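# Reassemble the aquarium canister filter with two arms

## Task

Reassemble the aquarium filter so it ends upright: seat both trays fully at the bottom of the canister, fit the rubber ring into the groove on the canister's rim, and mount the head so that both latches are hooked onto the canister with their levers raised.

## Robot and tools

Robot: two seven-joint arms, left_arm and right_arm, each ending in a two-finger parallel gripper. In the scene frame the origin sits at table-top height midway between the arms, +x points out over the table, +y toward left_arm, +z up. Image left and right do not match arm names. Calibrated bases: left_arm at (+0.040, +0.402, +0.031) m, right_arm at (+0.026, -0.389, +0.031) m, each with only a tiny yaw (quat_wxyz near (1, 0, 0, 0.01)).

Frames: every hand pose, velocity, target and wrist-camera pose is given in that arm's own base frame; fixed cameras and the table use the scene frame. On the gripper, fingers point along its +z and close along its y. end_effector_position is the spot between the pads when shut; fingertips stick out about 19 mm past it when closed, 6 mm when fully open. Printed positions can be off by a few cm, more at long reach.

The row: every command is a row of 16 numbers in [-1, 1], always for both arms: left dx, dy, dz, rx, ry, rz, gripper position, gripper speed, then the same eight for the right arm. The six pose numbers are an offset, not a pose: a displacement from that arm's Hand target as it stood when the action or move began, along that arm's base axes, with 1.0 = 0.6 m or 180 degrees. rx, ry, rz form one rotation vector, turning about the Hand target's position. A translation longer than 1.0 gets scaled down along its direction. Sending the same offset again moves the hand further. Six zeros re-command the current Hand target. The gripper position is absolute: +1 fully open (85 mm), 0 about 45 mm, -1 shut; the mapping is uneven, so trust position_measured_pct (about 50 minus 50 times the position number). Gripper speed: -1 about 20 mm/s, 0 about 85, +1 about 150; it also sets grip strength (roughly 100 N per pad slow, 120-135 at 0, 225-245 fast from at least a centimetre wider to a target a centimetre narrower). To keep a gripper unchanged, repeat its last position and speed; 0 is a real command. To release, send a position a few mm wider than the object. Grippers begin open.

Tools:
- execute_actions(actions, cameras): actions is a list of actions; each action is up to 15 rows, one per 1/30 s step, the last row held for remaining steps. All rows in an action count from the action's starting Hand target. Images appear only for an empty list or when cameras names them (["all"], [] or names).
- move(target, speed, blend, blocking, cameras): target is one 16-number row or a list of up to 15 rows, every row offset from the same starting Hand targets. Straight-line paths, no avoidance of obstacles or the other arm, capped at 10 s. speed in m/s, 0.002 to 0.5 (default 0.25); turning limited to twice that in rad/s, max 0.873. blend in metres rounds corners; 0 stops at each target. First target's gripper numbers go out at the start; later ones when everything is at rest there. blocking=false returns after about 0.5 s while motion continues. The result adds a move: line (done, off_target, moving, held, fault) and limits (paced = pose clipped, held = steps withheld).
- wait(seconds 0 to 10, cameras): lets time pass holding commands.
- stop(cameras): brakes a running move; fingers keep going.
- zoom_image(camera, region [x0, y0, x1, y1] in pixels, at most 504 by 504) on the newest image of that camera.
- clear_fault(arm: left_arm or right_arm) after a reported torque fault.
- finished_scene(scene: the current scene number) ends the scene irreversibly.

Cameras: cam_head_left, cam_head_right, cam_high, cam_low, cam_left_wrist, cam_right_wrist, all 896x504.

Reading results: Hand target is the last commanded pose after clipping; next offsets count from it. The gripper often rests short of it; re-send zeros or the missing offset. Tool commands lists current gripper commands. object_status: 0 moving, 1 blocked opening, 2 stopped on an object before the requested position (firm grip), 3 reached the request or pads met (empty or soft grip). motor_current_ma near 1000 on a firm stop, near 0 in air. Readings under 98 percent while stopped mean something is between the pads. Joint velocities may say within noise; joint torques are in joint order, positive toward larger angle. Flange force is the external load on the gripper in its own axes, including held weight, with some error. Wrist depth gives a 7x7 grid of distances in mm (164 to 4000; - means none). Step readings list positions mid-call for actions only.

Motion behaviour: per step the commanded orientation is clipped to within 32 degrees of the actual one; joint speeds are capped near 1.2-1.4 rad/s. Large wrist turns can swing the elbow. Joint ranges: shoulder within 2.25 rad, elbow 2.58, wrist pitch 2.1.

Avoid: arms are stiff, so a target a few mm past a firm contact pushes hard; to stop pushing, command the target back beyond the gripper. Hits, slams, drops, parts falling far or off the table, and squeezing hard on a part still resting on something are all harmful; anything ending off the table fails the job. Joint torque over 104.5 N m (first four joints) or 51.3 N m (last three), or drifting 5 degrees off plan, stops the arm until clear_fault. The clearance check holds back commands bringing arms too close but is not perfect; contact or pressing between arms, including one gripper clamping the other's fingers, can end things badly. Holding loads, stretching out or pushing at unreachable poses heats motors: MOTOR HOT appears from 60 °C, and at 75 °C an OVER-TEMPERATURE FAULT lets that arm sink for 30-60 s. Loose parts may occasionally be nudged. The assembly must stay correct after the robot lets go.

Each tool is called after "Emit:" as name(argument=value, ...) on one line, values as JSON.

## Session

Emit:
execute_actions(actions=[], cameras=["cam_high", "cam_head_left", "cam_low"])

Scene clock: 0.00 s.
left_arm: end_effector_position=(+0.8497, -0.3037, +0.1203) position_measured_pct=0.0 object_status=3 motor_current_ma=0 end_effector_quat_wxyz=(+0.332, +0.835, +0.104, +0.426) | right_arm: end_effector_position=(+0.5565, -0.1654, +0.3112) position_measured_pct=0.0 object_status=3 motor_current_ma=0 end_effector_quat_wxyz=(-0.107, +0.686, +0.602, +0.394)
Joint positions: left_arm=[0.583 1.324 -0.92 1.085 -0.763 -0.756 0.621] | right_arm=[0.61 0.665 0.082 1.223 -0.898 1.439 0.76]
Joint velocities: within noise
Joint torques (N m): no reading
Flange force (N): no reading
Wrist depth (mm): cam_left_wrist=[1900 2351 2493 2483 2240 2232 2580 / 1754 2072 2590 2590 2351 2631 2751 / 1609 1878 2294 2695 2098 2858 2895 / 1507 1787 2078 2368 2521 3055 3041 / 1411 1641 1916 2255 2833 3128 3282 / 293 1500 1740 2092 2493 3234 3435 / 272 310 366 1857 2263 2908 3299] | cam_right_wrist=[742 800 867 949 1047 3157 3349 / 684 732 784 857 927 2774 3157 / 634 677 725 778 846 2521 2751 / 590 625 665 714 766 2255 2474 / 539 484 615 658 703 749 2248 / 500 488 546 611 652 696 2046 / 480 484 534 573 604 643 1884]
Hand target: left_arm +0.8497, -0.3037, +0.1203; +0.332, +0.835, +0.104, +0.426 | right_arm +0.5565, -0.1654, +0.3112; -0.107, +0.686, +0.602, +0.394
Tool commands: left_gripper/position=+1.0 left_gripper/speed=+1.0 right_gripper/position=+1.0 right_gripper/speed=+1.0
Images, in order (width x height): cam_head_left 896x504, cam_high 896x504, cam_low 896x504.

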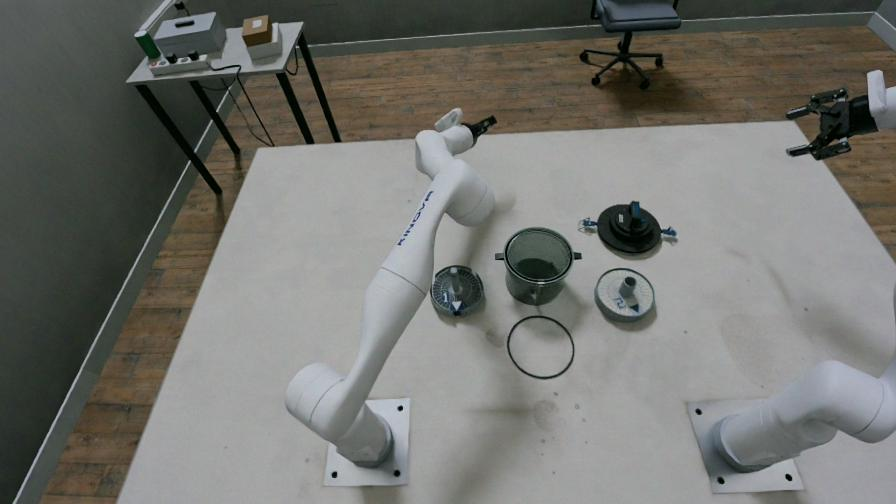

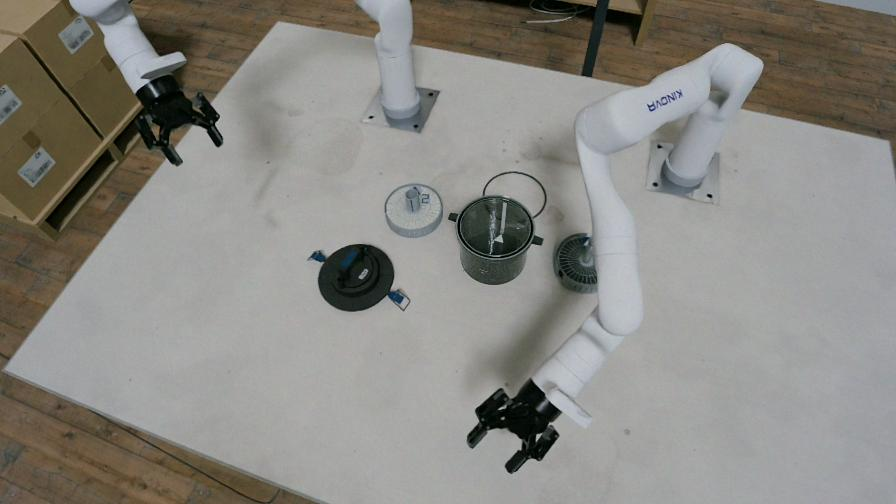

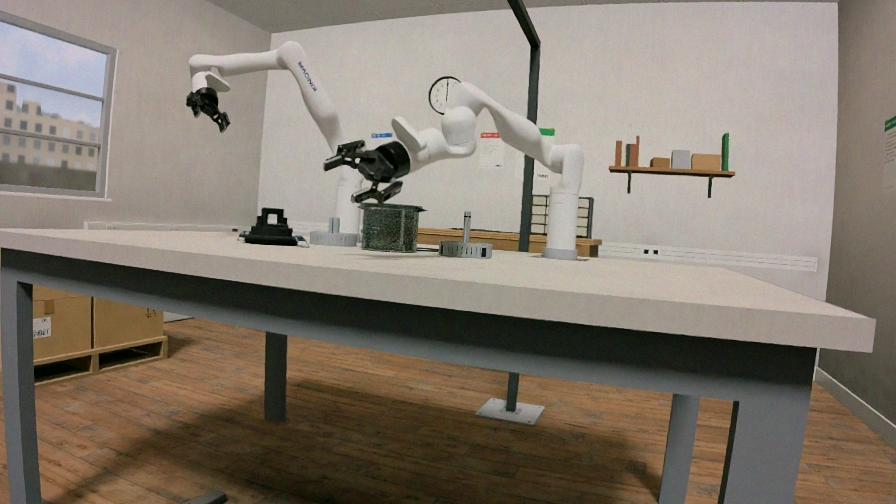

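Emit:
move(target=[[-0.05,0,0.45,0,0,0,1,1, 0,0,0.05,-0.2325,0.1332,0.039,1,1],[-0.9762,0.1545,0.33,0.2237,0.287,-0.0701,0,0, -0.3642,0.4757,-0.02,-0.2325,0.1332,0.039,0,0]], speed=[0.2,0.25], cameras=["cam_left_wrist","cam_right_wrist"])

Scene clock: 68.73 s.
left_arm: end_effector_position=(+0.2640, -0.2110, +0.3183) position_measured_pct=49.8 object_status=0 motor_current_ma=0 end_effector_quat_wxyz=(+0.000, +1.000, +0.000, +0.000) | right_arm: end_effector_position=(+0.3380, +0.1200, +0.2992) position_measured_pct=49.8 object_status=0 motor_current_ma=0 end_effector_quat_wxyz=(+0.000, +0.708, +0.707, +0.000)
Joint positions: left_arm=[1.764 0.47 -1.664 1.706 -2.672 -1.492 1.619] | right_arm=[-0.58 0.134 0.195 1.735 -0.027 1.275 -0.379]
Joint torques (N m): left_arm=[0.97 -8.8 -3.49 -6.3 0.07 0 -0.02] | right_arm=[0.33 -10.93 0.24 -9.19 0.04 0.16 -0.08]
Flange force (N): left_arm=[7.0 3.1 -4.5] | right_arm=[-0.4 -2.0 2.1]
Wrist depth (mm): cam_left_wrist=[497 497 497 495 496 493 494 / 497 495 495 466 494 477 493 / 495 495 467 464 494 494 493 / 496 494 493 465 494 493 493 / 495 494 494 493 493 492 492 / 495 494 493 493 493 491 492 / 495 493 493 493 493 489 490] | cam_right_wrist=[480 478 477 474 474 472 470 / 479 479 477 475 474 472 470 / 480 479 476 445 443 472 470 / 479 477 476 443 441 472 471 / 478 478 476 443 443 472 448 / 479 478 476 443 443 471 431 / 478 477 476 473 472 471 434]
Hand target: left_arm +0.2640, -0.2110, +0.3183; +0.000, +1.000, +0.000, +0.000 | right_arm +0.3380, +0.1200, +0.2992; +0.000, +0.708, +0.707, +0.000
Off the commanded pose: left_arm 0.000 m, 0 deg | right_arm 0.000 m, 0 deg.
move: done
Images, in order (width x height): cam_left_wrist 896x504, cam_right_wrist 896x504.

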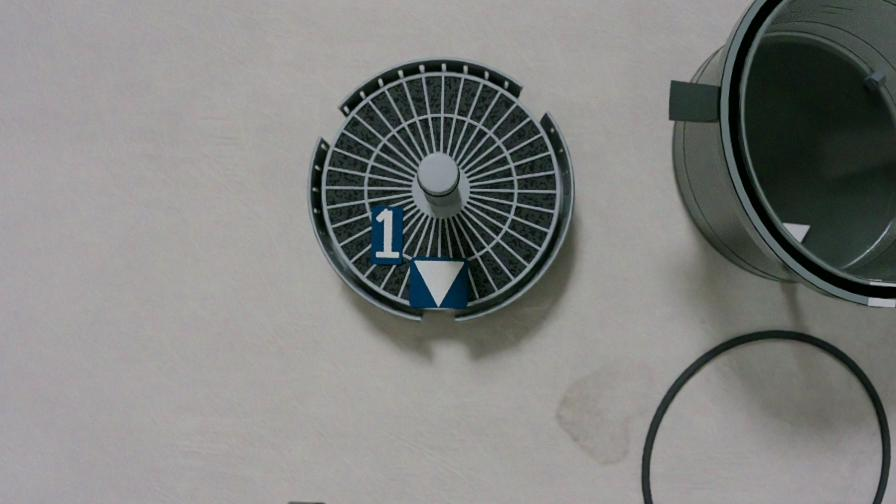

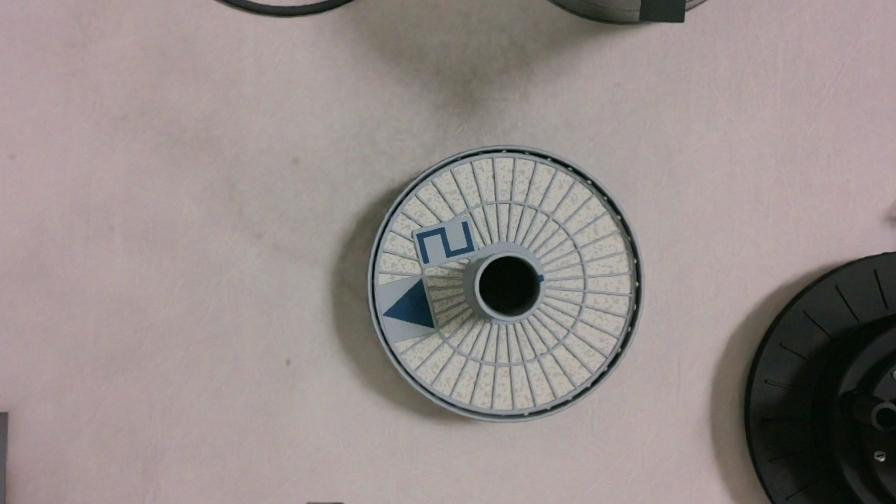

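Emit:
zoom_image(camera="cam_right_wrist", region=[360, 140, 660, 430])

Emit:
move(target=[0.1158,-0.3433,0,0,0,0,0,0, 0,0,0,0,0,0,0,0], speed=0.2, cameras=["cam_left_wrist"])

Scaled by 1.680 from the camera's 896x504 image, which has a finer 1280x720 frame.

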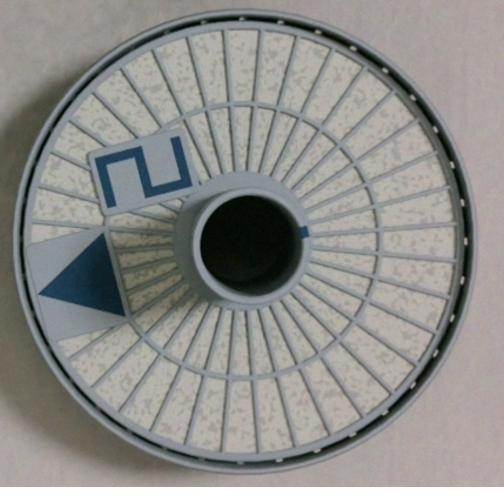

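Scene clock: 108.13 s.
left_arm: end_effector_position=(+0.3335, -0.4170, +0.3183) position_measured_pct=49.8 object_status=3 motor_current_ma=0 end_effector_quat_wxyz=(+0.000, +1.000, +0.000, +0.000) | right_arm: end_effector_position=(+0.3380, +0.1200, +0.2992) position_measured_pct=49.8 object_status=3 motor_current_ma=0 end_effector_quat_wxyz=(+0.000, +0.708, +0.707, +0.000)
Joint positions: left_arm=[1.378 0.802 -1.313 1.04 -2.354 -1.766 1.932] | right_arm=[-0.58 0.134 0.195 1.735 -0.027 1.275 -0.379]
Joint torques (N m): left_arm=[0.83 -20.56 -4.75 -4.55 0.07 0.02 0] | right_arm=[0.39 -10.95 0.2 -9.18 0.03 0.17 -0.1]
Flange force (N): left_arm=[7.8 7.5 -5.5] | right_arm=[-0.4 -1.9 2.1]
Wrist depth (mm): cam_left_wrist=[496 493 494 493 491 495 469 / 495 493 494 494 492 493 469 / 494 494 493 492 493 493 489 / 465 463 493 495 492 492 490 / 464 463 491 491 490 492 461 / 464 491 490 493 490 488 440 / 491 492 489 491 490 490 457] | cam_right_wrist=[479 478 477 477 474 472 471 / 480 478 476 474 474 473 471 / 480 478 476 444 443 472 470 / 480 476 476 443 442 472 470 / 479 477 475 443 442 471 448 / 478 477 475 444 442 471 430 / 478 477 475 474 473 470 434]
Hand target: left_arm +0.3335, -0.4170, +0.3183; +0.000, +1.000, +0.000, +0.000 | right_arm +0.3380, +0.1200, +0.2992; +0.000, +0.708, +0.707, +0.000
Off the commanded pose: left_arm 0.000 m, 0 deg | right_arm 0.000 m, 0 deg.
move: done
Images, in order (width x height): cam_left_wrist 896x504.

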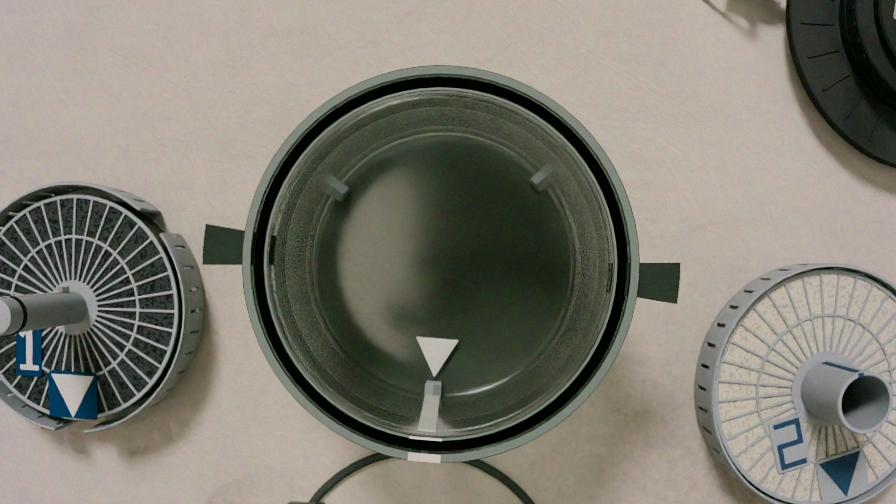

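Emit:
move(target=[[0.04,0.348,0,0,0,0,0.3,0, 0,0,0,0,0,0,0,0],[0.04,0.348,-0.197,0,0,0,0.3,0, 0.0,0,0,0,0,0,0,0]], speed=0.2, cameras=["cam_left_wrist"])

Emit:
zoom_image(camera="cam_left_wrist", region=[360, 380, 540, 504])

Scene clock: 139.63 s.
left_arm: end_effector_position=(+0.3575, -0.2082, +0.2001) position_measured_pct=35.1 object_status=3 motor_current_ma=0 end_effector_quat_wxyz=(+0.000, +1.000, +0.000, +0.000) | right_arm: end_effector_position=(+0.3380, +0.1200, +0.2992) position_measured_pct=49.8 object_status=3 motor_current_ma=0 end_effector_quat_wxyz=(+0.000, +0.708, +0.707, +0.000)
Joint positions: left_arm=[1.296 0.706 -1.353 1.747 -2.422 -1.296 1.345] | right_arm=[-0.58 0.134 0.195 1.735 -0.027 1.275 -0.379]
Joint torques (N m): left_arm=[0.9 -14.66 -5.02 -4.85 0.04 -0.02 -0.04] | right_arm=[0.33 -10.95 0.23 -9.2 0.04 0.19 -0.08]
Flange force (N): left_arm=[7.4 2.2 -2.6] | right_arm=[-0.4 -1.9 2.2]
Wrist depth (mm): cam_left_wrist=[379 376 376 378 376 376 376 / 378 378 377 375 376 375 375 / 377 378 379 375 375 375 375 / 375 377 375 347 375 376 374 / 377 377 347 347 346 375 258 / 377 376 348 346 346 374 374 / 377 376 346 344 346 375 374] | cam_right_wrist=[480 478 479 475 474 472 471 / 480 477 477 475 474 472 470 / 480 478 476 444 444 472 470 / 479 478 477 442 442 472 470 / 478 477 477 443 442 472 447 / 478 477 475 442 442 471 430 / 478 477 476 473 472 471 434]
Hand target: left_arm +0.3575, -0.2082, +0.2001; +0.000, +1.000, +0.000, +0.000 | right_arm +0.3380, +0.1200, +0.2992; +0.000, +0.708, +0.707, +0.000
Off the commanded pose: left_arm 0.000 m, 0 deg | right_arm 0.000 m, 0 deg.
move: done
Images, in order (width x height): cam_left_wrist 896x504.

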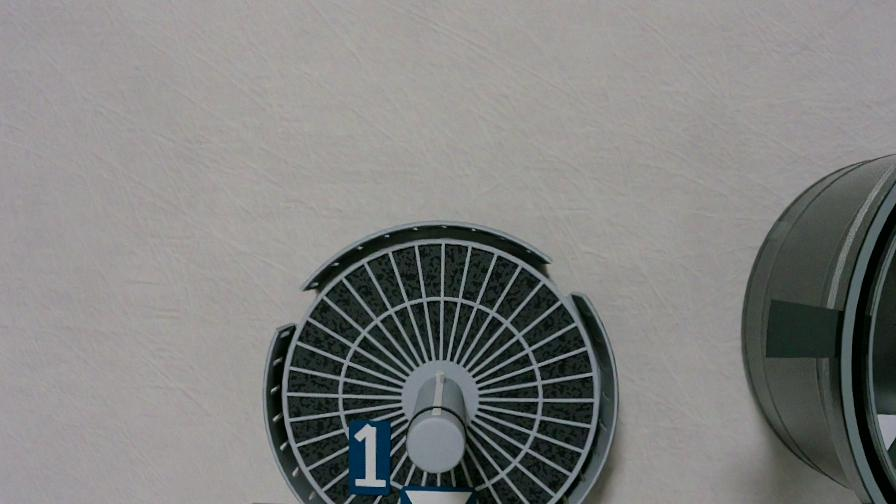

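Scaled by 2.800 from the camera's 896x504 image, which has a finer 1280x720 frame.

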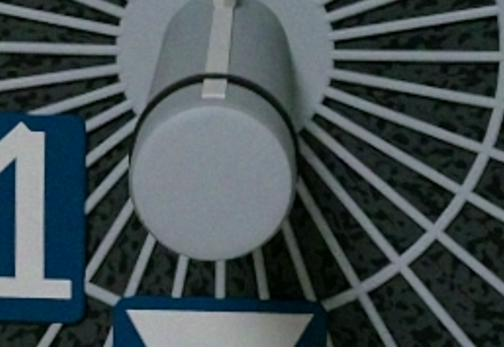

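Emit:
move(target=[[0.0008,0.0048,-0.15,0,0,0,0.3,0, 0,0,0,0,0,0,0,0],[0.0008,0.0048,-0.2435,0,0,0,0.3,0, 0.0,0,0,0,0,0,0,0]], speed=[0.12,0.06])

Emit:
move(target=[0,0,0,0,0,0,-0.8,-1, 0,0,0,0,0,0,0,0], speed=0.1)

Emit:
wait(seconds=1.2)

Scene clock: 155.87 s.
left_arm: end_effector_position=(+0.3579, -0.2053, +0.0540) position_measured_pct=35.1 object_status=3 motor_current_ma=0 end_effector_quat_wxyz=(+0.000, +1.000, +0.000, +0.000) | right_arm: end_effector_position=(+0.3380, +0.1200, +0.2992) position_measured_pct=49.8 object_status=3 motor_current_ma=0 end_effector_quat_wxyz=(+0.000, +0.708, +0.707, +0.000)
Joint positions: left_arm=[1.169 0.916 -1.132 1.93 -2.132 -1.013 1.125] | right_arm=[-0.58 0.134 0.195 1.735 -0.027 1.275 -0.379]
Joint torques (N m): left_arm=[0.91 -16.85 -5.48 -2.3 0.02 -0.03 -0.01] | right_arm=[0.36 -10.96 0.23 -9.19 0.02 0.16 -0.07]
Flange force (N): left_arm=[7.6 1.9 -0.2] | right_arm=[-0.3 -1.9 2.1]
Wrist depth (mm): cam_left_wrist=[231 231 231 230 230 230 230 / 231 231 230 230 230 230 230 / 231 230 231 230 230 230 229 / 231 230 201 201 201 230 229 / 231 230 201 201 201 229 229 / 230 201 202 201 201 201 229 / 230 202 201 200 201 201 229] | cam_right_wrist=[480 479 477 476 474 473 471 / 480 478 476 475 474 473 471 / 479 477 476 444 443 472 470 / 478 478 476 443 443 471 470 / 479 477 477 443 441 472 449 / 478 477 476 442 442 471 431 / 478 477 476 473 472 471 434]
Hand target: left_arm +0.3579, -0.2053, +0.0540; +0.000, +1.000, +0.000, +0.000 | right_arm +0.3380, +0.1200, +0.2992; +0.000, +0.708, +0.707, +0.000
Off the commanded pose: left_arm 0.000 m, 0 deg | right_arm 0.000 m, 0 deg.
move: done

Scene clock: 158.37 s.
left_arm: end_effector_position=(+0.3579, -0.2053, +0.0540) position_measured_pct=80.5 object_status=0 motor_current_ma=1000 end_effector_quat_wxyz=(+0.000, +1.000, +0.000, +0.000) | right_arm: end_effector_position=(+0.3380, +0.1200, +0.2992) position_measured_pct=49.8 object_status=3 motor_current_ma=0 end_effector_quat_wxyz=(+0.000, +0.708, +0.707, +0.000)
Joint positions: left_arm=[1.169 0.916 -1.132 1.93 -2.132 -1.013 1.125] | right_arm=[-0.58 0.134 0.195 1.735 -0.027 1.275 -0.379]
Joint torques (N m): left_arm=[1.21 -12.73 -2.94 -2.06 0.65 0.63 0] | right_arm=[0.35 -10.96 0.22 -9.25 0.04 0.15 -0.07]
Flange force (N): left_arm=[4.8 -0.5 -13.8] | right_arm=[-0.4 -2.1 2.2]
Wrist depth (mm): cam_left_wrist=[231 231 231 231 230 230 230 / 231 231 230 230 230 230 230 / 231 231 231 230 230 230 230 / 231 231 202 202 201 230 229 / 231 230 201 201 201 230 230 / 231 202 202 201 201 201 229 / 231 201 201 200 201 201 229] | cam_right_wrist=[480 479 477 475 473 473 471 / 479 478 477 475 474 472 470 / 479 479 476 444 443 471 471 / 480 478 477 443 441 471 470 / 479 478 476 443 442 472 449 / 479 477 475 443 443 471 430 / 477 477 475 474 472 470 433]
Hand target: left_arm +0.3579, -0.2053, +0.0540; +0.000, +1.000, +0.000, +0.000 | right_arm +0.3380, +0.1200, +0.2992; +0.000, +0.708, +0.707, +0.000
Off the commanded pose: left_arm 0.000 m, 0 deg | right_arm 0.000 m, 0 deg.
move: done

Scene clock: 159.57 s.
left_arm: end_effector_position=(+0.3579, -0.2053, +0.0540) position_measured_pct=80.5 object_status=2 motor_current_ma=1000 end_effector_quat_wxyz=(+0.000, +1.000, +0.000, +0.000) | right_arm: end_effector_position=(+0.3380, +0.1200, +0.2992) position_measured_pct=49.8 object_status=3 motor_current_ma=0 end_effector_quat_wxyz=(+0.000, +0.708, +0.707, +0.000)
Joint positions: left_arm=[1.169 0.916 -1.132 1.93 -2.132 -1.013 1.125] | right_arm=[-0.58 0.134 0.195 1.735 -0.027 1.275 -0.379]
Joint torques (N m): left_arm=[1.23 -12.73 -2.94 -2.01 0.65 0.65 -0.02] | right_arm=[0.34 -10.95 0.21 -9.25 0.04 0.17 -0.07]
Flange force (N): left_arm=[5.1 -0.4 -13.9] | right_arm=[-0.4 -2.1 2.3]
Wrist depth (mm): cam_left_wrist=[231 231 231 230 230 231 230 / 231 231 230 230 230 230 230 / 231 231 231 230 230 230 230 / 231 231 202 202 202 230 230 / 231 231 202 201 201 230 229 / 231 202 201 201 201 201 229 / 230 202 201 200 201 201 229] | cam_right_wrist=[480 477 477 476 475 473 471 / 479 478 477 475 473 472 471 / 480 477 477 444 444 471 471 / 479 477 476 443 443 472 470 / 479 477 475 444 442 471 447 / 478 477 476 443 441 471 430 / 478 477 476 473 472 470 433]
Hand target: left_arm +0.3579, -0.2053, +0.0540; +0.000, +1.000, +0.000, +0.000 | right_arm +0.3380, +0.1200, +0.2992; +0.000, +0.708, +0.707, +0.000
Tool commands: left_gripper/position=-0.8 left_gripper/speed=-1.0 right_gripper/position=+0.0 right_gripper/speed=+0.0
Off the commanded pose: left_arm 0.000 m, 0 deg | right_arm 0.000 m, 0 deg.
wait: 1.20 s; at rest by 0.17 s

Emit:
move(target=[[0,0,0.25,0,0,0,-0.8,-1, 0,0,0,0,0,0,0,0],[0.0517,-0.3493,0.25,0,0,-0.0222,-0.8,-1, 0,0,0,0,0,0,0,0]], speed=[0.1,0.12], cameras=["cam_left_wrist"])

Scene clock: 190.03 s.
left_arm: end_effector_position=(+0.3890, -0.4149, +0.2040) position_measured_pct=80.5 object_status=2 motor_current_ma=1000 end_effector_quat_wxyz=(+0.000, +0.999, -0.035, +0.000) | right_arm: end_effector_position=(+0.3380, +0.1200, +0.2992) position_measured_pct=49.8 object_status=3 motor_current_ma=0 end_effector_quat_wxyz=(+0.000, +0.708, +0.707, +0.000)
Joint positions: left_arm=[1.276 0.936 -1.197 1.156 -2.293 -1.541 1.756] | right_arm=[-0.58 0.134 0.195 1.735 -0.027 1.275 -0.379]
Joint torques (N m): left_arm=[0.96 -22.9 -5.77 -4.23 0.06 -0.01 -0.04] | right_arm=[0.37 -10.94 0.23 -9.2 0.02 0.19 -0.08]
Flange force (N): left_arm=[10.0 7.1 -2.5] | right_arm=[-0.3 -2.0 2.2]
Wrist depth (mm): cam_left_wrist=[380 380 379 380 378 377 378 / 381 380 378 378 379 377 377 / 380 379 379 378 377 378 377 / 380 378 202 202 201 378 377 / 378 380 201 202 201 253 376 / 379 201 201 201 201 201 363 / 380 201 201 200 201 201 345] | cam_right_wrist=[480 479 476 476 473 473 471 / 481 478 477 474 474 472 471 / 478 478 477 444 444 472 471 / 480 477 476 443 442 471 469 / 478 477 476 443 442 472 447 / 479 477 476 443 443 470 431 / 477 477 476 474 472 471 434]
Hand target: left_arm +0.3890, -0.4149, +0.2040; +0.000, +0.999, -0.035, +0.000 | right_arm +0.3380, +0.1200, +0.2992; +0.000, +0.708, +0.707, +0.000
Off the commanded pose: left_arm 0.000 m, 0 deg | right_arm 0.000 m, 0 deg.
move: done
Images, in order (width x height): cam_left_wrist 896x504.

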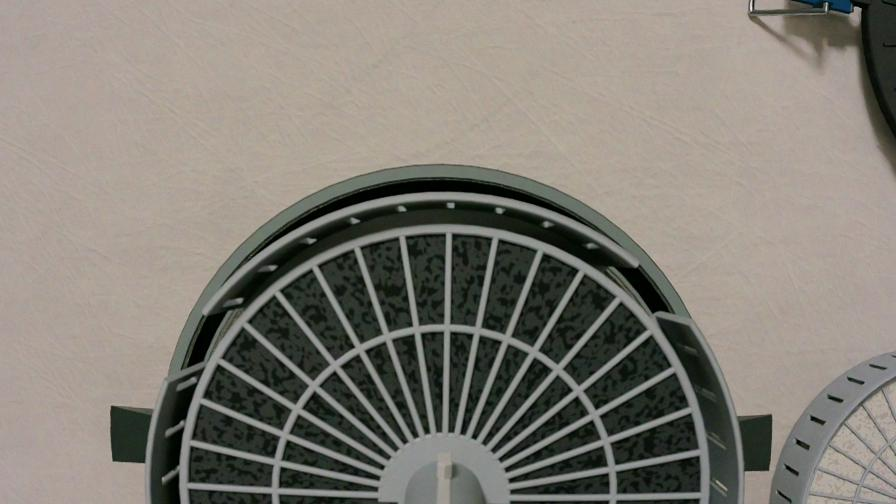

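Emit:
move(target=[[-0.0025,0.003,0,0,0,0,-0.8,-1, 0,0,0,0,0,0,0,0],[-0.0025,0.003,-0.058,0,0,0,-0.8,-1, 0,0,0,0,0,0,0,0]], speed=[0.05,0.05], cameras=["cam_left_wrist"])

Emit:
zoom_image(camera="cam_left_wrist", region=[130, 130, 450, 430])

Scene clock: 223.60 s.
left_arm: end_effector_position=(+0.3875, -0.4131, +0.1692) position_measured_pct=80.5 object_status=2 motor_current_ma=1000 end_effector_quat_wxyz=(+0.000, +0.999, -0.035, +0.000) | right_arm: end_effector_position=(+0.3380, +0.1200, +0.2992) position_measured_pct=49.8 object_status=3 motor_current_ma=0 end_effector_quat_wxyz=(+0.000, +0.708, +0.707, +0.000)
Joint positions: left_arm=[1.289 0.97 -1.182 1.226 -2.267 -1.467 1.723] | right_arm=[-0.58 0.134 0.195 1.735 -0.027 1.275 -0.379]
Joint torques (N m): left_arm=[0.91 -22.83 -6.06 -4.26 0.03 -0.06 -0.08] | right_arm=[0.37 -10.96 0.19 -9.21 0.04 0.15 -0.07]
Flange force (N): left_arm=[8.6 6.1 -1.3] | right_arm=[-0.3 -2.0 2.1]
Wrist depth (mm): cam_left_wrist=[345 345 345 344 344 342 343 / 344 345 345 344 343 343 343 / 345 345 224 227 223 344 343 / 345 344 201 202 202 343 342 / 344 224 202 202 202 218 343 / 344 202 201 202 201 201 342 / 344 202 201 200 201 201 228] | cam_right_wrist=[481 478 477 476 474 472 472 / 479 478 477 475 475 472 470 / 480 477 476 443 443 472 471 / 480 478 476 443 442 472 470 / 479 478 476 443 442 470 448 / 479 477 475 443 443 471 431 / 478 475 475 473 473 471 434]
Hand target: left_arm +0.3875, -0.4131, +0.1692; +0.000, +0.999, -0.035, +0.000 | right_arm +0.3380, +0.1200, +0.2992; +0.000, +0.708, +0.707, +0.000
Off the commanded pose: left_arm 0.000 m, 0 deg | right_arm 0.000 m, 0 deg.
move: done
Images, in order (width x height): cam_left_wrist 896x504.

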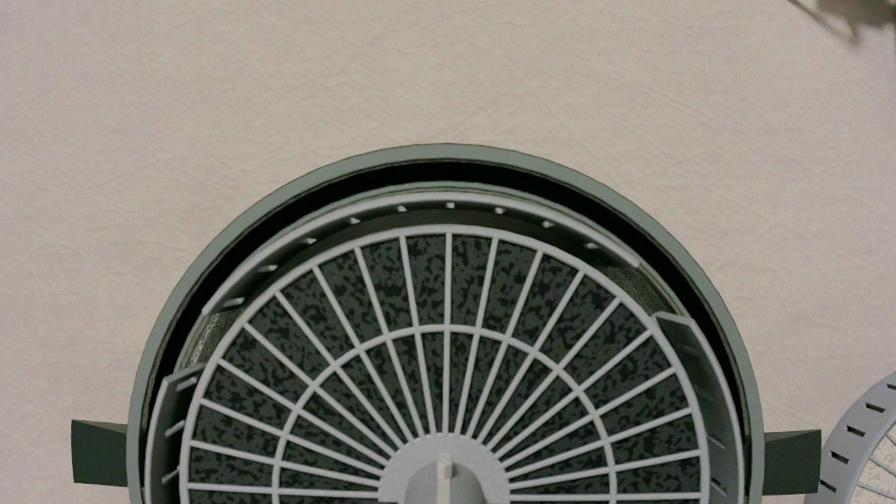

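Scaled by 1.575 from the camera's 896x504 image, which has a finer 1280x720 frame.

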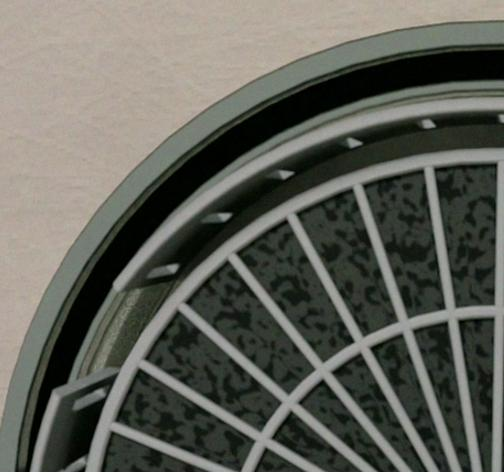

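Emit:
move(target=[[0,0,-0.08,0,0,0,-0.8,-1, 0,0,0,0,0,0,0,0]], speed=0.05)

Emit:
move(target=[[0,0,-0.065,0,0,0,-0.8,-1, 0,0,0,0,0,0,0,0]], speed=0.04)

Emit:
move(target=[[0,0,-0.023,0,0,0,-0.8,-1, 0,0,0,0,0,0,0,0]], speed=0.02)

Scene clock: 233.00 s.
left_arm: end_effector_position=(+0.3874, -0.4131, +0.1212) position_measured_pct=80.5 object_status=2 motor_current_ma=1000 end_effector_quat_wxyz=(+0.000, +0.999, -0.035, +0.000) | right_arm: end_effector_position=(+0.3380, +0.1200, +0.2992) position_measured_pct=49.8 object_status=3 motor_current_ma=0 end_effector_quat_wxyz=(+0.000, +0.708, +0.707, +0.000)
Joint positions: left_arm=[1.293 1.027 -1.152 1.291 -2.22 -1.378 1.686] | right_arm=[-0.58 0.134 0.195 1.735 -0.027 1.275 -0.379]
Joint torques (N m): left_arm=[0.95 -23.13 -6.34 -3.84 0.01 0.11 -0.01] | right_arm=[0.37 -10.98 0.22 -9.18 0.02 0.16 -0.09]
Flange force (N): left_arm=[8.8 6.0 -0.6] | right_arm=[-0.3 -1.8 2.1]
Wrist depth (mm): cam_left_wrist=[297 297 297 296 297 295 296 / 297 297 297 296 295 295 295 / 297 297 176 227 175 295 295 / 297 176 202 201 202 175 294 / 297 201 201 201 201 209 295 / 297 202 201 201 201 201 295 / 297 201 201 200 201 201 294] | cam_right_wrist=[480 479 477 475 474 472 471 / 480 478 477 475 474 472 471 / 480 479 476 444 444 472 470 / 479 478 476 443 442 471 470 / 478 477 475 444 442 471 449 / 477 477 475 442 442 471 430 / 478 476 476 474 472 470 434]
Hand target: left_arm +0.3875, -0.4131, +0.1212; +0.000, +0.999, -0.035, +0.000 | right_arm +0.3380, +0.1200, +0.2992; +0.000, +0.708, +0.707, +0.000
Off the commanded pose: left_arm 0.000 m, 0 deg | right_arm 0.000 m, 0 deg.
move: done

Scene clock: 234.27 s.
left_arm: end_effector_position=(+0.3875, -0.4131, +0.0822) position_measured_pct=80.5 object_status=2 motor_current_ma=1000 end_effector_quat_wxyz=(+0.000, +0.999, -0.035, +0.000) | right_arm: end_effector_position=(+0.3380, +0.1200, +0.2992) position_measured_pct=49.8 object_status=3 motor_current_ma=0 end_effector_quat_wxyz=(+0.000, +0.708, +0.707, +0.000)
Joint positions: left_arm=[1.291 1.077 -1.124 1.33 -2.177 -1.311 1.657] | right_arm=[-0.58 0.134 0.195 1.735 -0.027 1.275 -0.379]
Joint torques (N m): left_arm=[0.96 -23.48 -6.63 -3.49 0.04 -0.03 -0.03] | right_arm=[0.4 -10.98 0.25 -9.24 0.03 0.15 -0.05]
Flange force (N): left_arm=[8.5 5.7 0.6] | right_arm=[-0.2 -2.1 2.2]
Wrist depth (mm): cam_left_wrist=[258 258 258 258 257 257 257 / 258 258 258 258 257 257 256 / 258 - - 257 - - 256 / 258 - 202 202 201 - 257 / 258 202 202 201 201 210 256 / 258 202 201 201 201 201 256 / - 201 201 200 201 201 256] | cam_right_wrist=[480 478 477 476 474 472 472 / 479 478 477 475 474 473 470 / 480 477 476 445 443 471 470 / 479 478 477 443 442 472 470 / 479 477 475 444 441 471 447 / 479 476 475 442 442 471 431 / 478 476 476 474 472 470 433]
Hand target: left_arm +0.3875, -0.4131, +0.0822; +0.000, +0.999, -0.035, +0.000 | right_arm +0.3380, +0.1200, +0.2992; +0.000, +0.708, +0.707, +0.000
Off the commanded pose: left_arm 0.000 m, 0 deg | right_arm 0.000 m, 0 deg.
move: done

Scene clock: 235.20 s.
left_arm: end_effector_position=(+0.3875, -0.4131, +0.0684) position_measured_pct=80.5 object_status=2 motor_current_ma=1000 end_effector_quat_wxyz=(+0.000, +0.999, -0.035, +0.000) | right_arm: end_effector_position=(+0.3380, +0.1200, +0.2992) position_measured_pct=49.8 object_status=3 motor_current_ma=0 end_effector_quat_wxyz=(+0.000, +0.708, +0.707, +0.000)
Joint positions: left_arm=[1.289 1.095 -1.113 1.341 -2.162 -1.288 1.648] | right_arm=[-0.58 0.134 0.195 1.735 -0.027 1.275 -0.379]
Joint torques (N m): left_arm=[0.97 -23.54 -6.52 -3.2 0.05 -0.04 -0.01] | right_arm=[0.37 -10.93 0.2 -9.19 0.06 0.17 -0.09]
Flange force (N): left_arm=[8.9 6.0 0.6] | right_arm=[-0.4 -2.0 2.2]
Wrist depth (mm): cam_left_wrist=[245 244 244 244 244 243 243 / 244 244 - 243 243 243 243 / - - - 243 - - 243 / 244 - 201 201 202 - 243 / 244 244 201 202 201 210 242 / - 202 202 202 201 201 - / 243 201 202 200 201 201 242] | cam_right_wrist=[480 478 477 475 474 473 471 / 480 479 476 474 473 471 471 / 479 477 476 444 442 472 471 / 479 477 476 442 442 472 469 / 479 478 477 443 442 471 448 / 478 477 476 443 443 471 430 / 477 477 475 474 473 470 434]
Hand target: left_arm +0.3875, -0.4131, +0.0684; +0.000, +0.999, -0.035, +0.000 | right_arm +0.3380, +0.1200, +0.2992; +0.000, +0.708, +0.707, +0.000
Off the commanded pose: left_arm 0.000 m, 0 deg | right_arm 0.000 m, 0 deg.
move: done

Emit:
move(target=[[0,0,-0.01,0,0,0,-0.8,-1, 0,0,0,0,0,0,0,0]], speed=0.01)

Emit:
move(target=[[0,0,-0.005,0,0,0,-0.8,-1, 0,0,0,0,0,0,0,0]], speed=0.01)

Emit:
move(target=[[0,0,-0.002,0,0,0,-0.8,-1, 0,0,0,0,0,0,0,0]], speed=0.01, cameras=["cam_left_wrist"])

Scene clock: 243.50 s.
left_arm: end_effector_position=(+0.3875, -0.4131, +0.0624) position_measured_pct=80.5 object_status=2 motor_current_ma=1000 end_effector_quat_wxyz=(+0.000, +0.999, -0.035, +0.000) | right_arm: end_effector_position=(+0.3380, +0.1200, +0.2992) position_measured_pct=49.8 object_status=3 motor_current_ma=0 end_effector_quat_wxyz=(+0.000, +0.708, +0.707, +0.000)
Joint positions: left_arm=[1.288 1.103 -1.108 1.346 -2.155 -1.279 1.643] | right_arm=[-0.58 0.134 0.195 1.735 -0.027 1.275 -0.379]
Joint torques (N m): left_arm=[0.95 -23.28 -6.57 -3.08 0.07 0.04 -0.04] | right_arm=[0.36 -11 0.2 -9.22 0.02 0.18 -0.05]
Flange force (N): left_arm=[8.8 6.1 0.1] | right_arm=[-0.3 -2.0 2.3]
Wrist depth (mm): cam_left_wrist=[239 238 238 238 237 237 237 / 238 238 - 238 237 237 237 / - - - 237 - - - / 238 238 202 202 201 237 236 / - 238 201 202 201 210 236 / 238 201 201 201 201 201 - / 237 201 201 200 201 201 236] | cam_right_wrist=[480 478 477 475 473 472 472 / 480 479 476 475 474 471 470 / 479 477 476 444 444 472 470 / 479 478 475 443 442 472 470 / 479 477 476 443 442 470 448 / 479 477 475 442 442 471 431 / 479 477 476 473 472 470 434]
Hand target: left_arm +0.3875, -0.4131, +0.0624; +0.000, +0.999, -0.035, +0.000 | right_arm +0.3380, +0.1200, +0.2992; +0.000, +0.708, +0.707, +0.000
Off the commanded pose: left_arm 0.000 m, 0 deg | right_arm 0.000 m, 0 deg.
move: done

Scene clock: 244.20 s.
left_arm: end_effector_position=(+0.3875, -0.4131, +0.0594) position_measured_pct=80.5 object_status=2 motor_current_ma=1000 end_effector_quat_wxyz=(+0.000, +0.999, -0.035, +0.000) | right_arm: end_effector_position=(+0.3380, +0.1200, +0.2992) position_measured_pct=49.8 object_status=3 motor_current_ma=0 end_effector_quat_wxyz=(+0.000, +0.708, +0.707, +0.000)
Joint positions: left_arm=[1.288 1.107 -1.105 1.348 -2.151 -1.274 1.641] | right_arm=[-0.58 0.134 0.195 1.735 -0.027 1.275 -0.379]
Joint torques (N m): left_arm=[1.45 -21.2 -5.29 -3.04 0.45 0.24 0.01] | right_arm=[0.35 -10.98 0.2 -9.23 0.04 0.16 -0.07]
Flange force (N): left_arm=[8.0 3.9 -4.4] | right_arm=[-0.4 -2.0 2.2]
Wrist depth (mm): cam_left_wrist=[236 236 236 235 234 234 234 / 236 236 - 235 - 235 234 / - - - 235 - 234 - / 235 235 202 201 202 234 233 / - 235 201 202 201 234 233 / 234 202 202 201 201 201 - / 235 201 201 200 201 201 233] | cam_right_wrist=[479 479 477 476 475 473 472 / 480 478 476 476 473 472 470 / 480 477 476 444 443 472 470 / 480 478 476 443 441 472 470 / 478 476 476 443 442 471 449 / 479 477 476 444 442 471 431 / 478 477 475 474 471 471 434]
Hand target: left_arm +0.3875, -0.4131, +0.0594; +0.000, +0.999, -0.035, +0.000 | right_arm +0.3380, +0.1200, +0.2992; +0.000, +0.708, +0.707, +0.000
Off the commanded pose: left_arm 0.000 m, 0 deg | right_arm 0.000 m, 0 deg.
move: done

Scene clock: 244.90 s.
left_arm: end_effector_position=(+0.3875, -0.4131, +0.0582) position_measured_pct=80.5 object_status=2 motor_current_ma=1000 end_effector_quat_wxyz=(+0.000, +0.999, -0.035, +0.000) | right_arm: end_effector_position=(+0.3380, +0.1200, +0.2992) position_measured_pct=49.8 object_status=3 motor_current_ma=0 end_effector_quat_wxyz=(+0.000, +0.708, +0.707, +0.000)
Joint positions: left_arm=[1.287 1.109 -1.104 1.349 -2.15 -1.272 1.641] | right_arm=[-0.58 0.134 0.195 1.735 -0.027 1.275 -0.379]
Joint torques (N m): left_arm=[1.45 -8.72 0.43 -2.53 2.3 2.87 0.06] | right_arm=[0.34 -10.97 0.21 -9.21 0.04 0.18 -0.08]
Flange force (N): left_arm=[-0.3 -3.8 -32.9] | right_arm=[-0.4 -1.9 2.2]
Wrist depth (mm): cam_left_wrist=[235 236 235 235 234 234 234 / 236 235 - - - 234 234 / - - - 234 - - - / 235 235 202 201 202 234 233 / 235 235 202 201 201 233 233 / 234 202 201 201 201 201 - / 234 202 201 200 201 201 233] | cam_right_wrist=[480 478 478 477 474 472 471 / 479 478 478 476 473 471 471 / 479 478 476 444 443 472 470 / 479 477 476 442 442 470 470 / 479 477 476 443 441 470 448 / 478 476 476 443 443 470 431 / 478 476 476 474 472 470 434]
Hand target: left_arm +0.3875, -0.4131, +0.0582; +0.000, +0.999, -0.035, +0.000 | right_arm +0.3380, +0.1200, +0.2992; +0.000, +0.708, +0.707, +0.000
Off the commanded pose: left_arm 0.000 m, 0 deg | right_arm 0.000 m, 0 deg.
move: done
Images, in order (width x height): cam_left_wrist 896x504.

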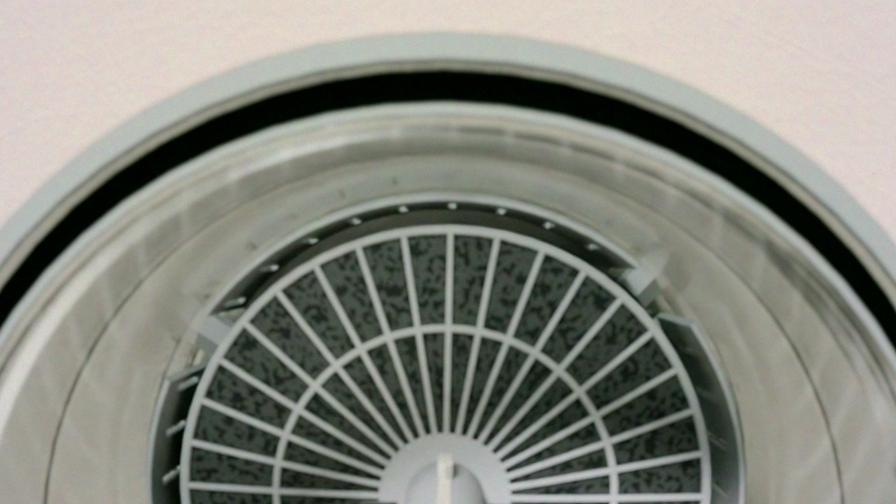

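Emit:
move(target=[[0,0,0.0015,0,0,0,-0.8,-1, 0,0,0,0,0,0,0,0]], speed=0.02)

Emit:
move(target=[0,0,0,0,0,0,-0.2,-1, 0,0,0,0,0,0,0,0], speed=0.1)

Emit:
move(target=[[0,0,0.08,0,0,0,-0.2,-1, 0,0,0,0,0,0,0,0],[-0.1,0.4,0.42,0,0,0.0222,-0.2,-1, 0.0175,0.068,-0.09,0,0,0,0.3,0]], speed=[0.05,0.2], cameras=["cam_right_wrist"])

Scene clock: 251.43 s.
left_arm: end_effector_position=(+0.3875, -0.4131, +0.0590) position_measured_pct=80.5 object_status=2 motor_current_ma=1000 end_effector_quat_wxyz=(+0.000, +0.999, -0.035, +0.000) | right_arm: end_effector_position=(+0.3380, +0.1200, +0.2992) position_measured_pct=49.8 object_status=3 motor_current_ma=0 end_effector_quat_wxyz=(+0.000, +0.708, +0.707, +0.000)
Joint positions: left_arm=[1.287 1.108 -1.105 1.348 -2.151 -1.273 1.641] | right_arm=[-0.58 0.134 0.195 1.735 -0.027 1.275 -0.379]
Joint torques (N m): left_arm=[2.61 -16.87 -2.55 -2.4 0.98 0.32 0.02] | right_arm=[0.35 -10.98 0.27 -9.24 0.03 0.17 -0.06]
Flange force (N): left_arm=[8.1 1.2 -13.6] | right_arm=[-0.3 -2.1 2.3]
Wrist depth (mm): cam_left_wrist=[235 235 235 235 234 234 234 / 235 235 - - - 234 234 / - - - 234 - - - / 235 235 202 202 201 234 234 / 235 235 202 202 201 233 233 / 235 202 202 201 201 201 - / 234 202 201 200 201 201 233] | cam_right_wrist=[479 478 477 476 474 472 471 / 479 479 477 476 474 472 471 / 480 477 477 444 444 472 471 / 478 478 476 444 441 472 470 / 479 477 476 444 443 471 448 / 478 477 476 443 443 471 431 / 478 477 476 473 472 470 434]
Hand target: left_arm +0.3875, -0.4131, +0.0591; +0.000, +0.999, -0.035, +0.000 | right_arm +0.3380, +0.1200, +0.2992; +0.000, +0.708, +0.707, +0.000
Off the commanded pose: left_arm 0.000 m, 0 deg | right_arm 0.000 m, 0 deg.
move: done

Scene clock: 252.60 s.
left_arm: end_effector_position=(+0.3874, -0.4131, +0.0591) position_measured_pct=60.2 object_status=0 motor_current_ma=0 end_effector_quat_wxyz=(+0.000, +0.999, -0.035, +0.000) | right_arm: end_effector_position=(+0.3380, +0.1200, +0.2992) position_measured_pct=49.8 object_status=3 motor_current_ma=0 end_effector_quat_wxyz=(+0.000, +0.708, +0.707, +0.000)
Joint positions: left_arm=[1.288 1.108 -1.105 1.348 -2.151 -1.273 1.641] | right_arm=[-0.58 0.134 0.195 1.735 -0.027 1.275 -0.379]
Joint torques (N m): left_arm=[0.92 -22.89 -6.34 -2.91 0.05 -0.01 -0.03] | right_arm=[0.38 -10.93 0.18 -9.22 0.02 0.15 -0.09]
Flange force (N): left_arm=[8.7 6.0 -0.5] | right_arm=[-0.4 -2.1 2.2]
Wrist depth (mm): cam_left_wrist=[235 235 235 234 234 234 234 / 235 235 - - - 233 233 / - - 234 234 - 233 - / 234 235 202 201 201 - 233 / - 234 201 201 201 211 233 / 234 201 201 201 201 201 - / 234 201 201 200 201 200 233] | cam_right_wrist=[480 478 477 474 474 472 470 / 479 478 476 475 473 471 471 / 481 477 477 444 444 471 471 / 479 478 475 443 441 471 470 / 479 477 477 443 441 471 448 / 479 477 476 441 442 471 431 / 478 476 475 474 472 471 433]
Hand target: left_arm +0.3874, -0.4131, +0.0591; +0.000, +0.999, -0.035, +0.000 | right_arm +0.3380, +0.1200, +0.2992; +0.000, +0.708, +0.707, +0.000
Off the commanded pose: left_arm 0.000 m, 0 deg | right_arm 0.000 m, 0 deg.
move: done

Scene clock: 256.33 s.
left_arm: end_effector_position=(+0.3274, -0.1731, +0.3111) position_measured_pct=60.2 object_status=3 motor_current_ma=0 end_effector_quat_wxyz=(+0.000, +1.000, +0.000, +0.000) | right_arm: end_effector_position=(+0.3485, +0.1608, +0.2452) position_measured_pct=35.1 object_status=0 motor_current_ma=0 end_effector_quat_wxyz=(+0.000, +0.708, +0.707, +0.000)
Joint positions: left_arm=[1.436 0.511 -1.538 1.637 -2.629 -1.497 1.432] | right_arm=[-0.628 0.241 0.164 1.786 -0.044 1.118 -0.451]
Joint torques (N m): left_arm=[0.96 -10.89 -3.84 -6.05 0.07 -0.01 -0.05] | right_arm=[0.35 -12.63 0.39 -8.76 0.03 0.18 -0.06]
Flange force (N): left_arm=[8.0 2.0 -4.6] | right_arm=[-0.6 -2.4 2.1]
Wrist depth (mm): cam_left_wrist=[488 490 488 486 486 487 486 / 489 487 488 488 488 485 485 / 489 486 488 485 485 485 452 / 489 489 486 486 488 486 452 / 486 488 486 484 485 485 451 / 488 486 486 486 488 484 483 / 488 487 485 484 486 483 482] | cam_right_wrist=[425 424 423 420 405 299 418 / 425 424 423 421 419 417 418 / 425 423 423 421 419 418 416 / 425 423 422 389 394 418 416 / 424 423 422 389 388 418 416 / 425 422 422 388 389 417 395 / 424 422 421 390 388 417 395]
Hand target: left_arm +0.3274, -0.1731, +0.3111; +0.000, +1.000, +0.000, +0.000 | right_arm +0.3485, +0.1608, +0.2452; +0.000, +0.708, +0.707, +0.000
Off the commanded pose: left_arm 0.000 m, 0 deg | right_arm 0.000 m, 0 deg.
move: done
Images, in order (width x height): cam_right_wrist 896x504.

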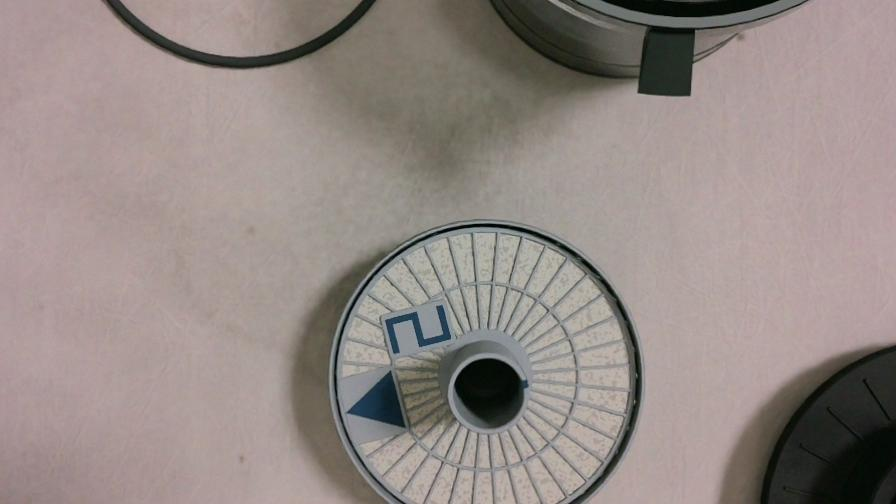

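Emit:
zoom_image(camera="cam_right_wrist", region=[325, 280, 565, 460])

Scaled by 2.100 from the camera's 896x504 image, which has a finer 1280x720 frame.

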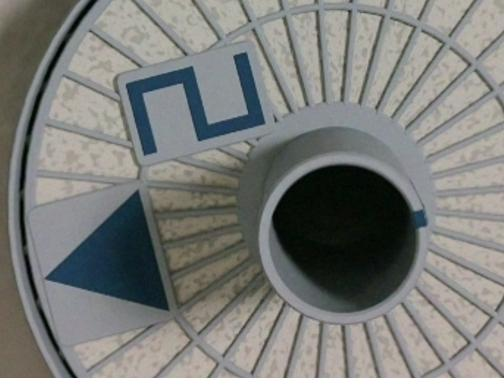

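Emit:
move(target=[[0,0,0,0,0,0,-0.2,-1, 0.1018,0.3568,0.0505,0,0,0,0.3,0]], speed=0.2, cameras=["cam_right_wrist"])

Emit:
zoom_image(camera="cam_right_wrist", region=[325, 280, 565, 460])

Scene clock: 302.67 s.
left_arm: end_effector_position=(+0.3274, -0.1731, +0.3111) position_measured_pct=60.2 object_status=3 motor_current_ma=0 end_effector_quat_wxyz=(+0.000, +1.000, +0.000, +0.000) | right_arm: end_effector_position=(+0.4095, +0.3749, +0.2755) position_measured_pct=35.1 object_status=3 motor_current_ma=0 end_effector_quat_wxyz=(+0.000, +0.708, +0.707, +0.000)
Joint positions: left_arm=[1.436 0.511 -1.538 1.637 -2.629 -1.497 1.432] | right_arm=[-0.84 0.617 0.108 1.09 -0.063 1.437 -0.745]
Joint torques (N m): left_arm=[0.95 -10.88 -3.85 -6.05 0.08 -0.01 -0.02] | right_arm=[0.34 -20.48 0.68 -9.26 0.06 -0.03 -0.09]
Flange force (N): left_arm=[8.0 1.9 -4.6] | right_arm=[-0.9 -1.6 1.1]
Wrist depth (mm): cam_left_wrist=[488 488 488 488 487 487 487 / 487 489 489 486 486 488 485 / 488 488 486 487 486 486 452 / 488 486 487 485 485 486 451 / 487 486 486 485 488 485 454 / 487 488 484 485 486 484 483 / 488 485 486 484 485 485 483] | cam_right_wrist=[456 453 452 450 449 448 446 / 455 454 452 450 448 448 446 / 454 453 451 330 448 447 446 / 454 453 449 417 416 446 445 / 454 451 450 416 414 446 445 / 453 453 450 416 415 446 444 / 453 452 450 416 415 446 445]
Hand target: left_arm +0.3274, -0.1731, +0.3111; +0.000, +1.000, +0.000, +0.000 | right_arm +0.4095, +0.3749, +0.2755; +0.000, +0.708, +0.707, +0.000
Off the commanded pose: left_arm 0.000 m, 0 deg | right_arm 0.000 m, 0 deg.
move: done
Images, in order (width x height): cam_right_wrist 896x504.

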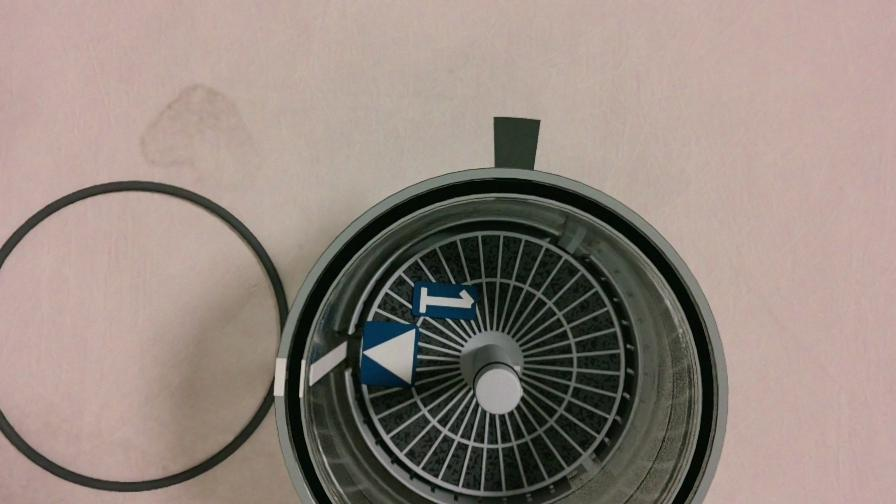

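Scaled by 2.100 from the camera's 896x504 image, which has a finer 1280x720 frame.

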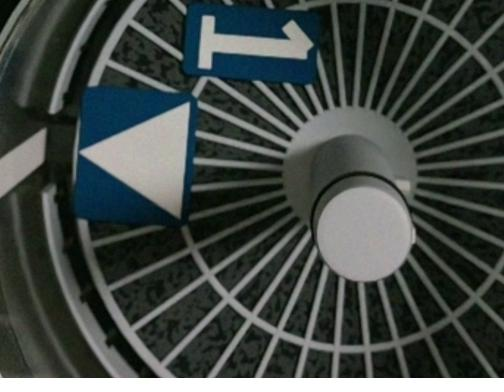

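Emit:
move(target=[[0,0,0,0,0,0,-0.2,-1, 0.02,0.01,0,0,0,-0.5,0.3,0],[0,0,0,0,0,0,-0.2,-1, 0.0433,0.0193,0,0,0,-1.0,0.3,0]], speed=0.4, cameras=["cam_right_wrist"])

Emit:
zoom_image(camera="cam_right_wrist", region=[325, 280, 565, 460])

Scene clock: 357.00 s.
left_arm: end_effector_position=(+0.3274, -0.1731, +0.3111) position_measured_pct=60.2 object_status=3 motor_current_ma=0 end_effector_quat_wxyz=(+0.000, +1.000, +0.000, +0.000) | right_arm: end_effector_position=(+0.4355, +0.3865, +0.2755) position_measured_pct=35.1 object_status=3 motor_current_ma=0 end_effector_quat_wxyz=(+0.000, +0.707, -0.707, +0.000)
Joint positions: left_arm=[1.436 0.511 -1.538 1.637 -2.629 -1.497 1.432] | right_arm=[-1.09 0.786 0.803 0.97 -0.534 1.565 -3.597]
Joint torques (N m): left_arm=[0.95 -10.9 -3.87 -6.09 0.07 0 -0.02] | right_arm=[0.34 -21.25 4.01 -8.32 0.13 0.23 -0.12]
Flange force (N): left_arm=[8.0 1.9 -4.5] | right_arm=[2.7 3.6 2.8]
Wrist depth (mm): cam_left_wrist=[490 488 488 488 487 488 485 / 490 489 485 486 486 487 486 / 486 488 488 487 485 486 453 / 488 488 486 486 485 485 450 / 487 487 486 487 485 483 453 / 488 488 487 485 486 483 484 / 487 487 486 485 486 484 486] | cam_right_wrist=[454 453 452 451 419 449 448 / 453 452 452 450 450 449 447 / 453 453 451 331 448 449 447 / 453 452 451 418 416 448 447 / 452 452 417 417 415 447 446 / 452 451 450 417 414 446 446 / 453 451 449 416 416 447 446]
Hand target: left_arm +0.3274, -0.1731, +0.3111; +0.000, +1.000, +0.000, +0.000 | right_arm +0.4355, +0.3865, +0.2755; +0.000, +0.707, -0.708, +0.000
Off the commanded pose: left_arm 0.000 m, 0 deg | right_arm 0.000 m, 0 deg.
move: done
Images, in order (width x height): cam_right_wrist 896x504.

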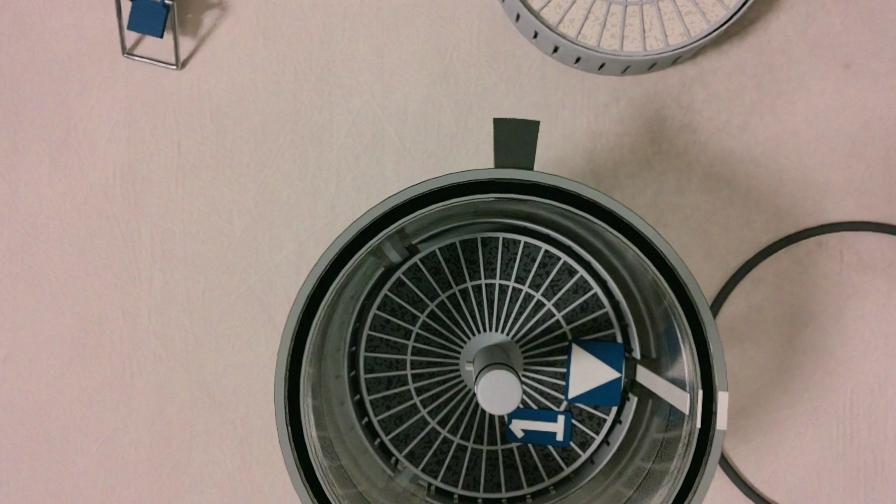

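Scaled by 2.100 from the camera's 896x504 image, which has a finer 1280x720 frame.

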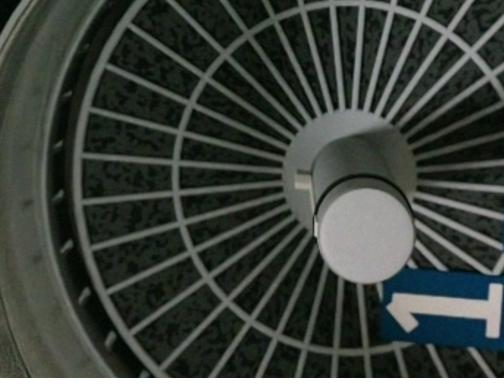

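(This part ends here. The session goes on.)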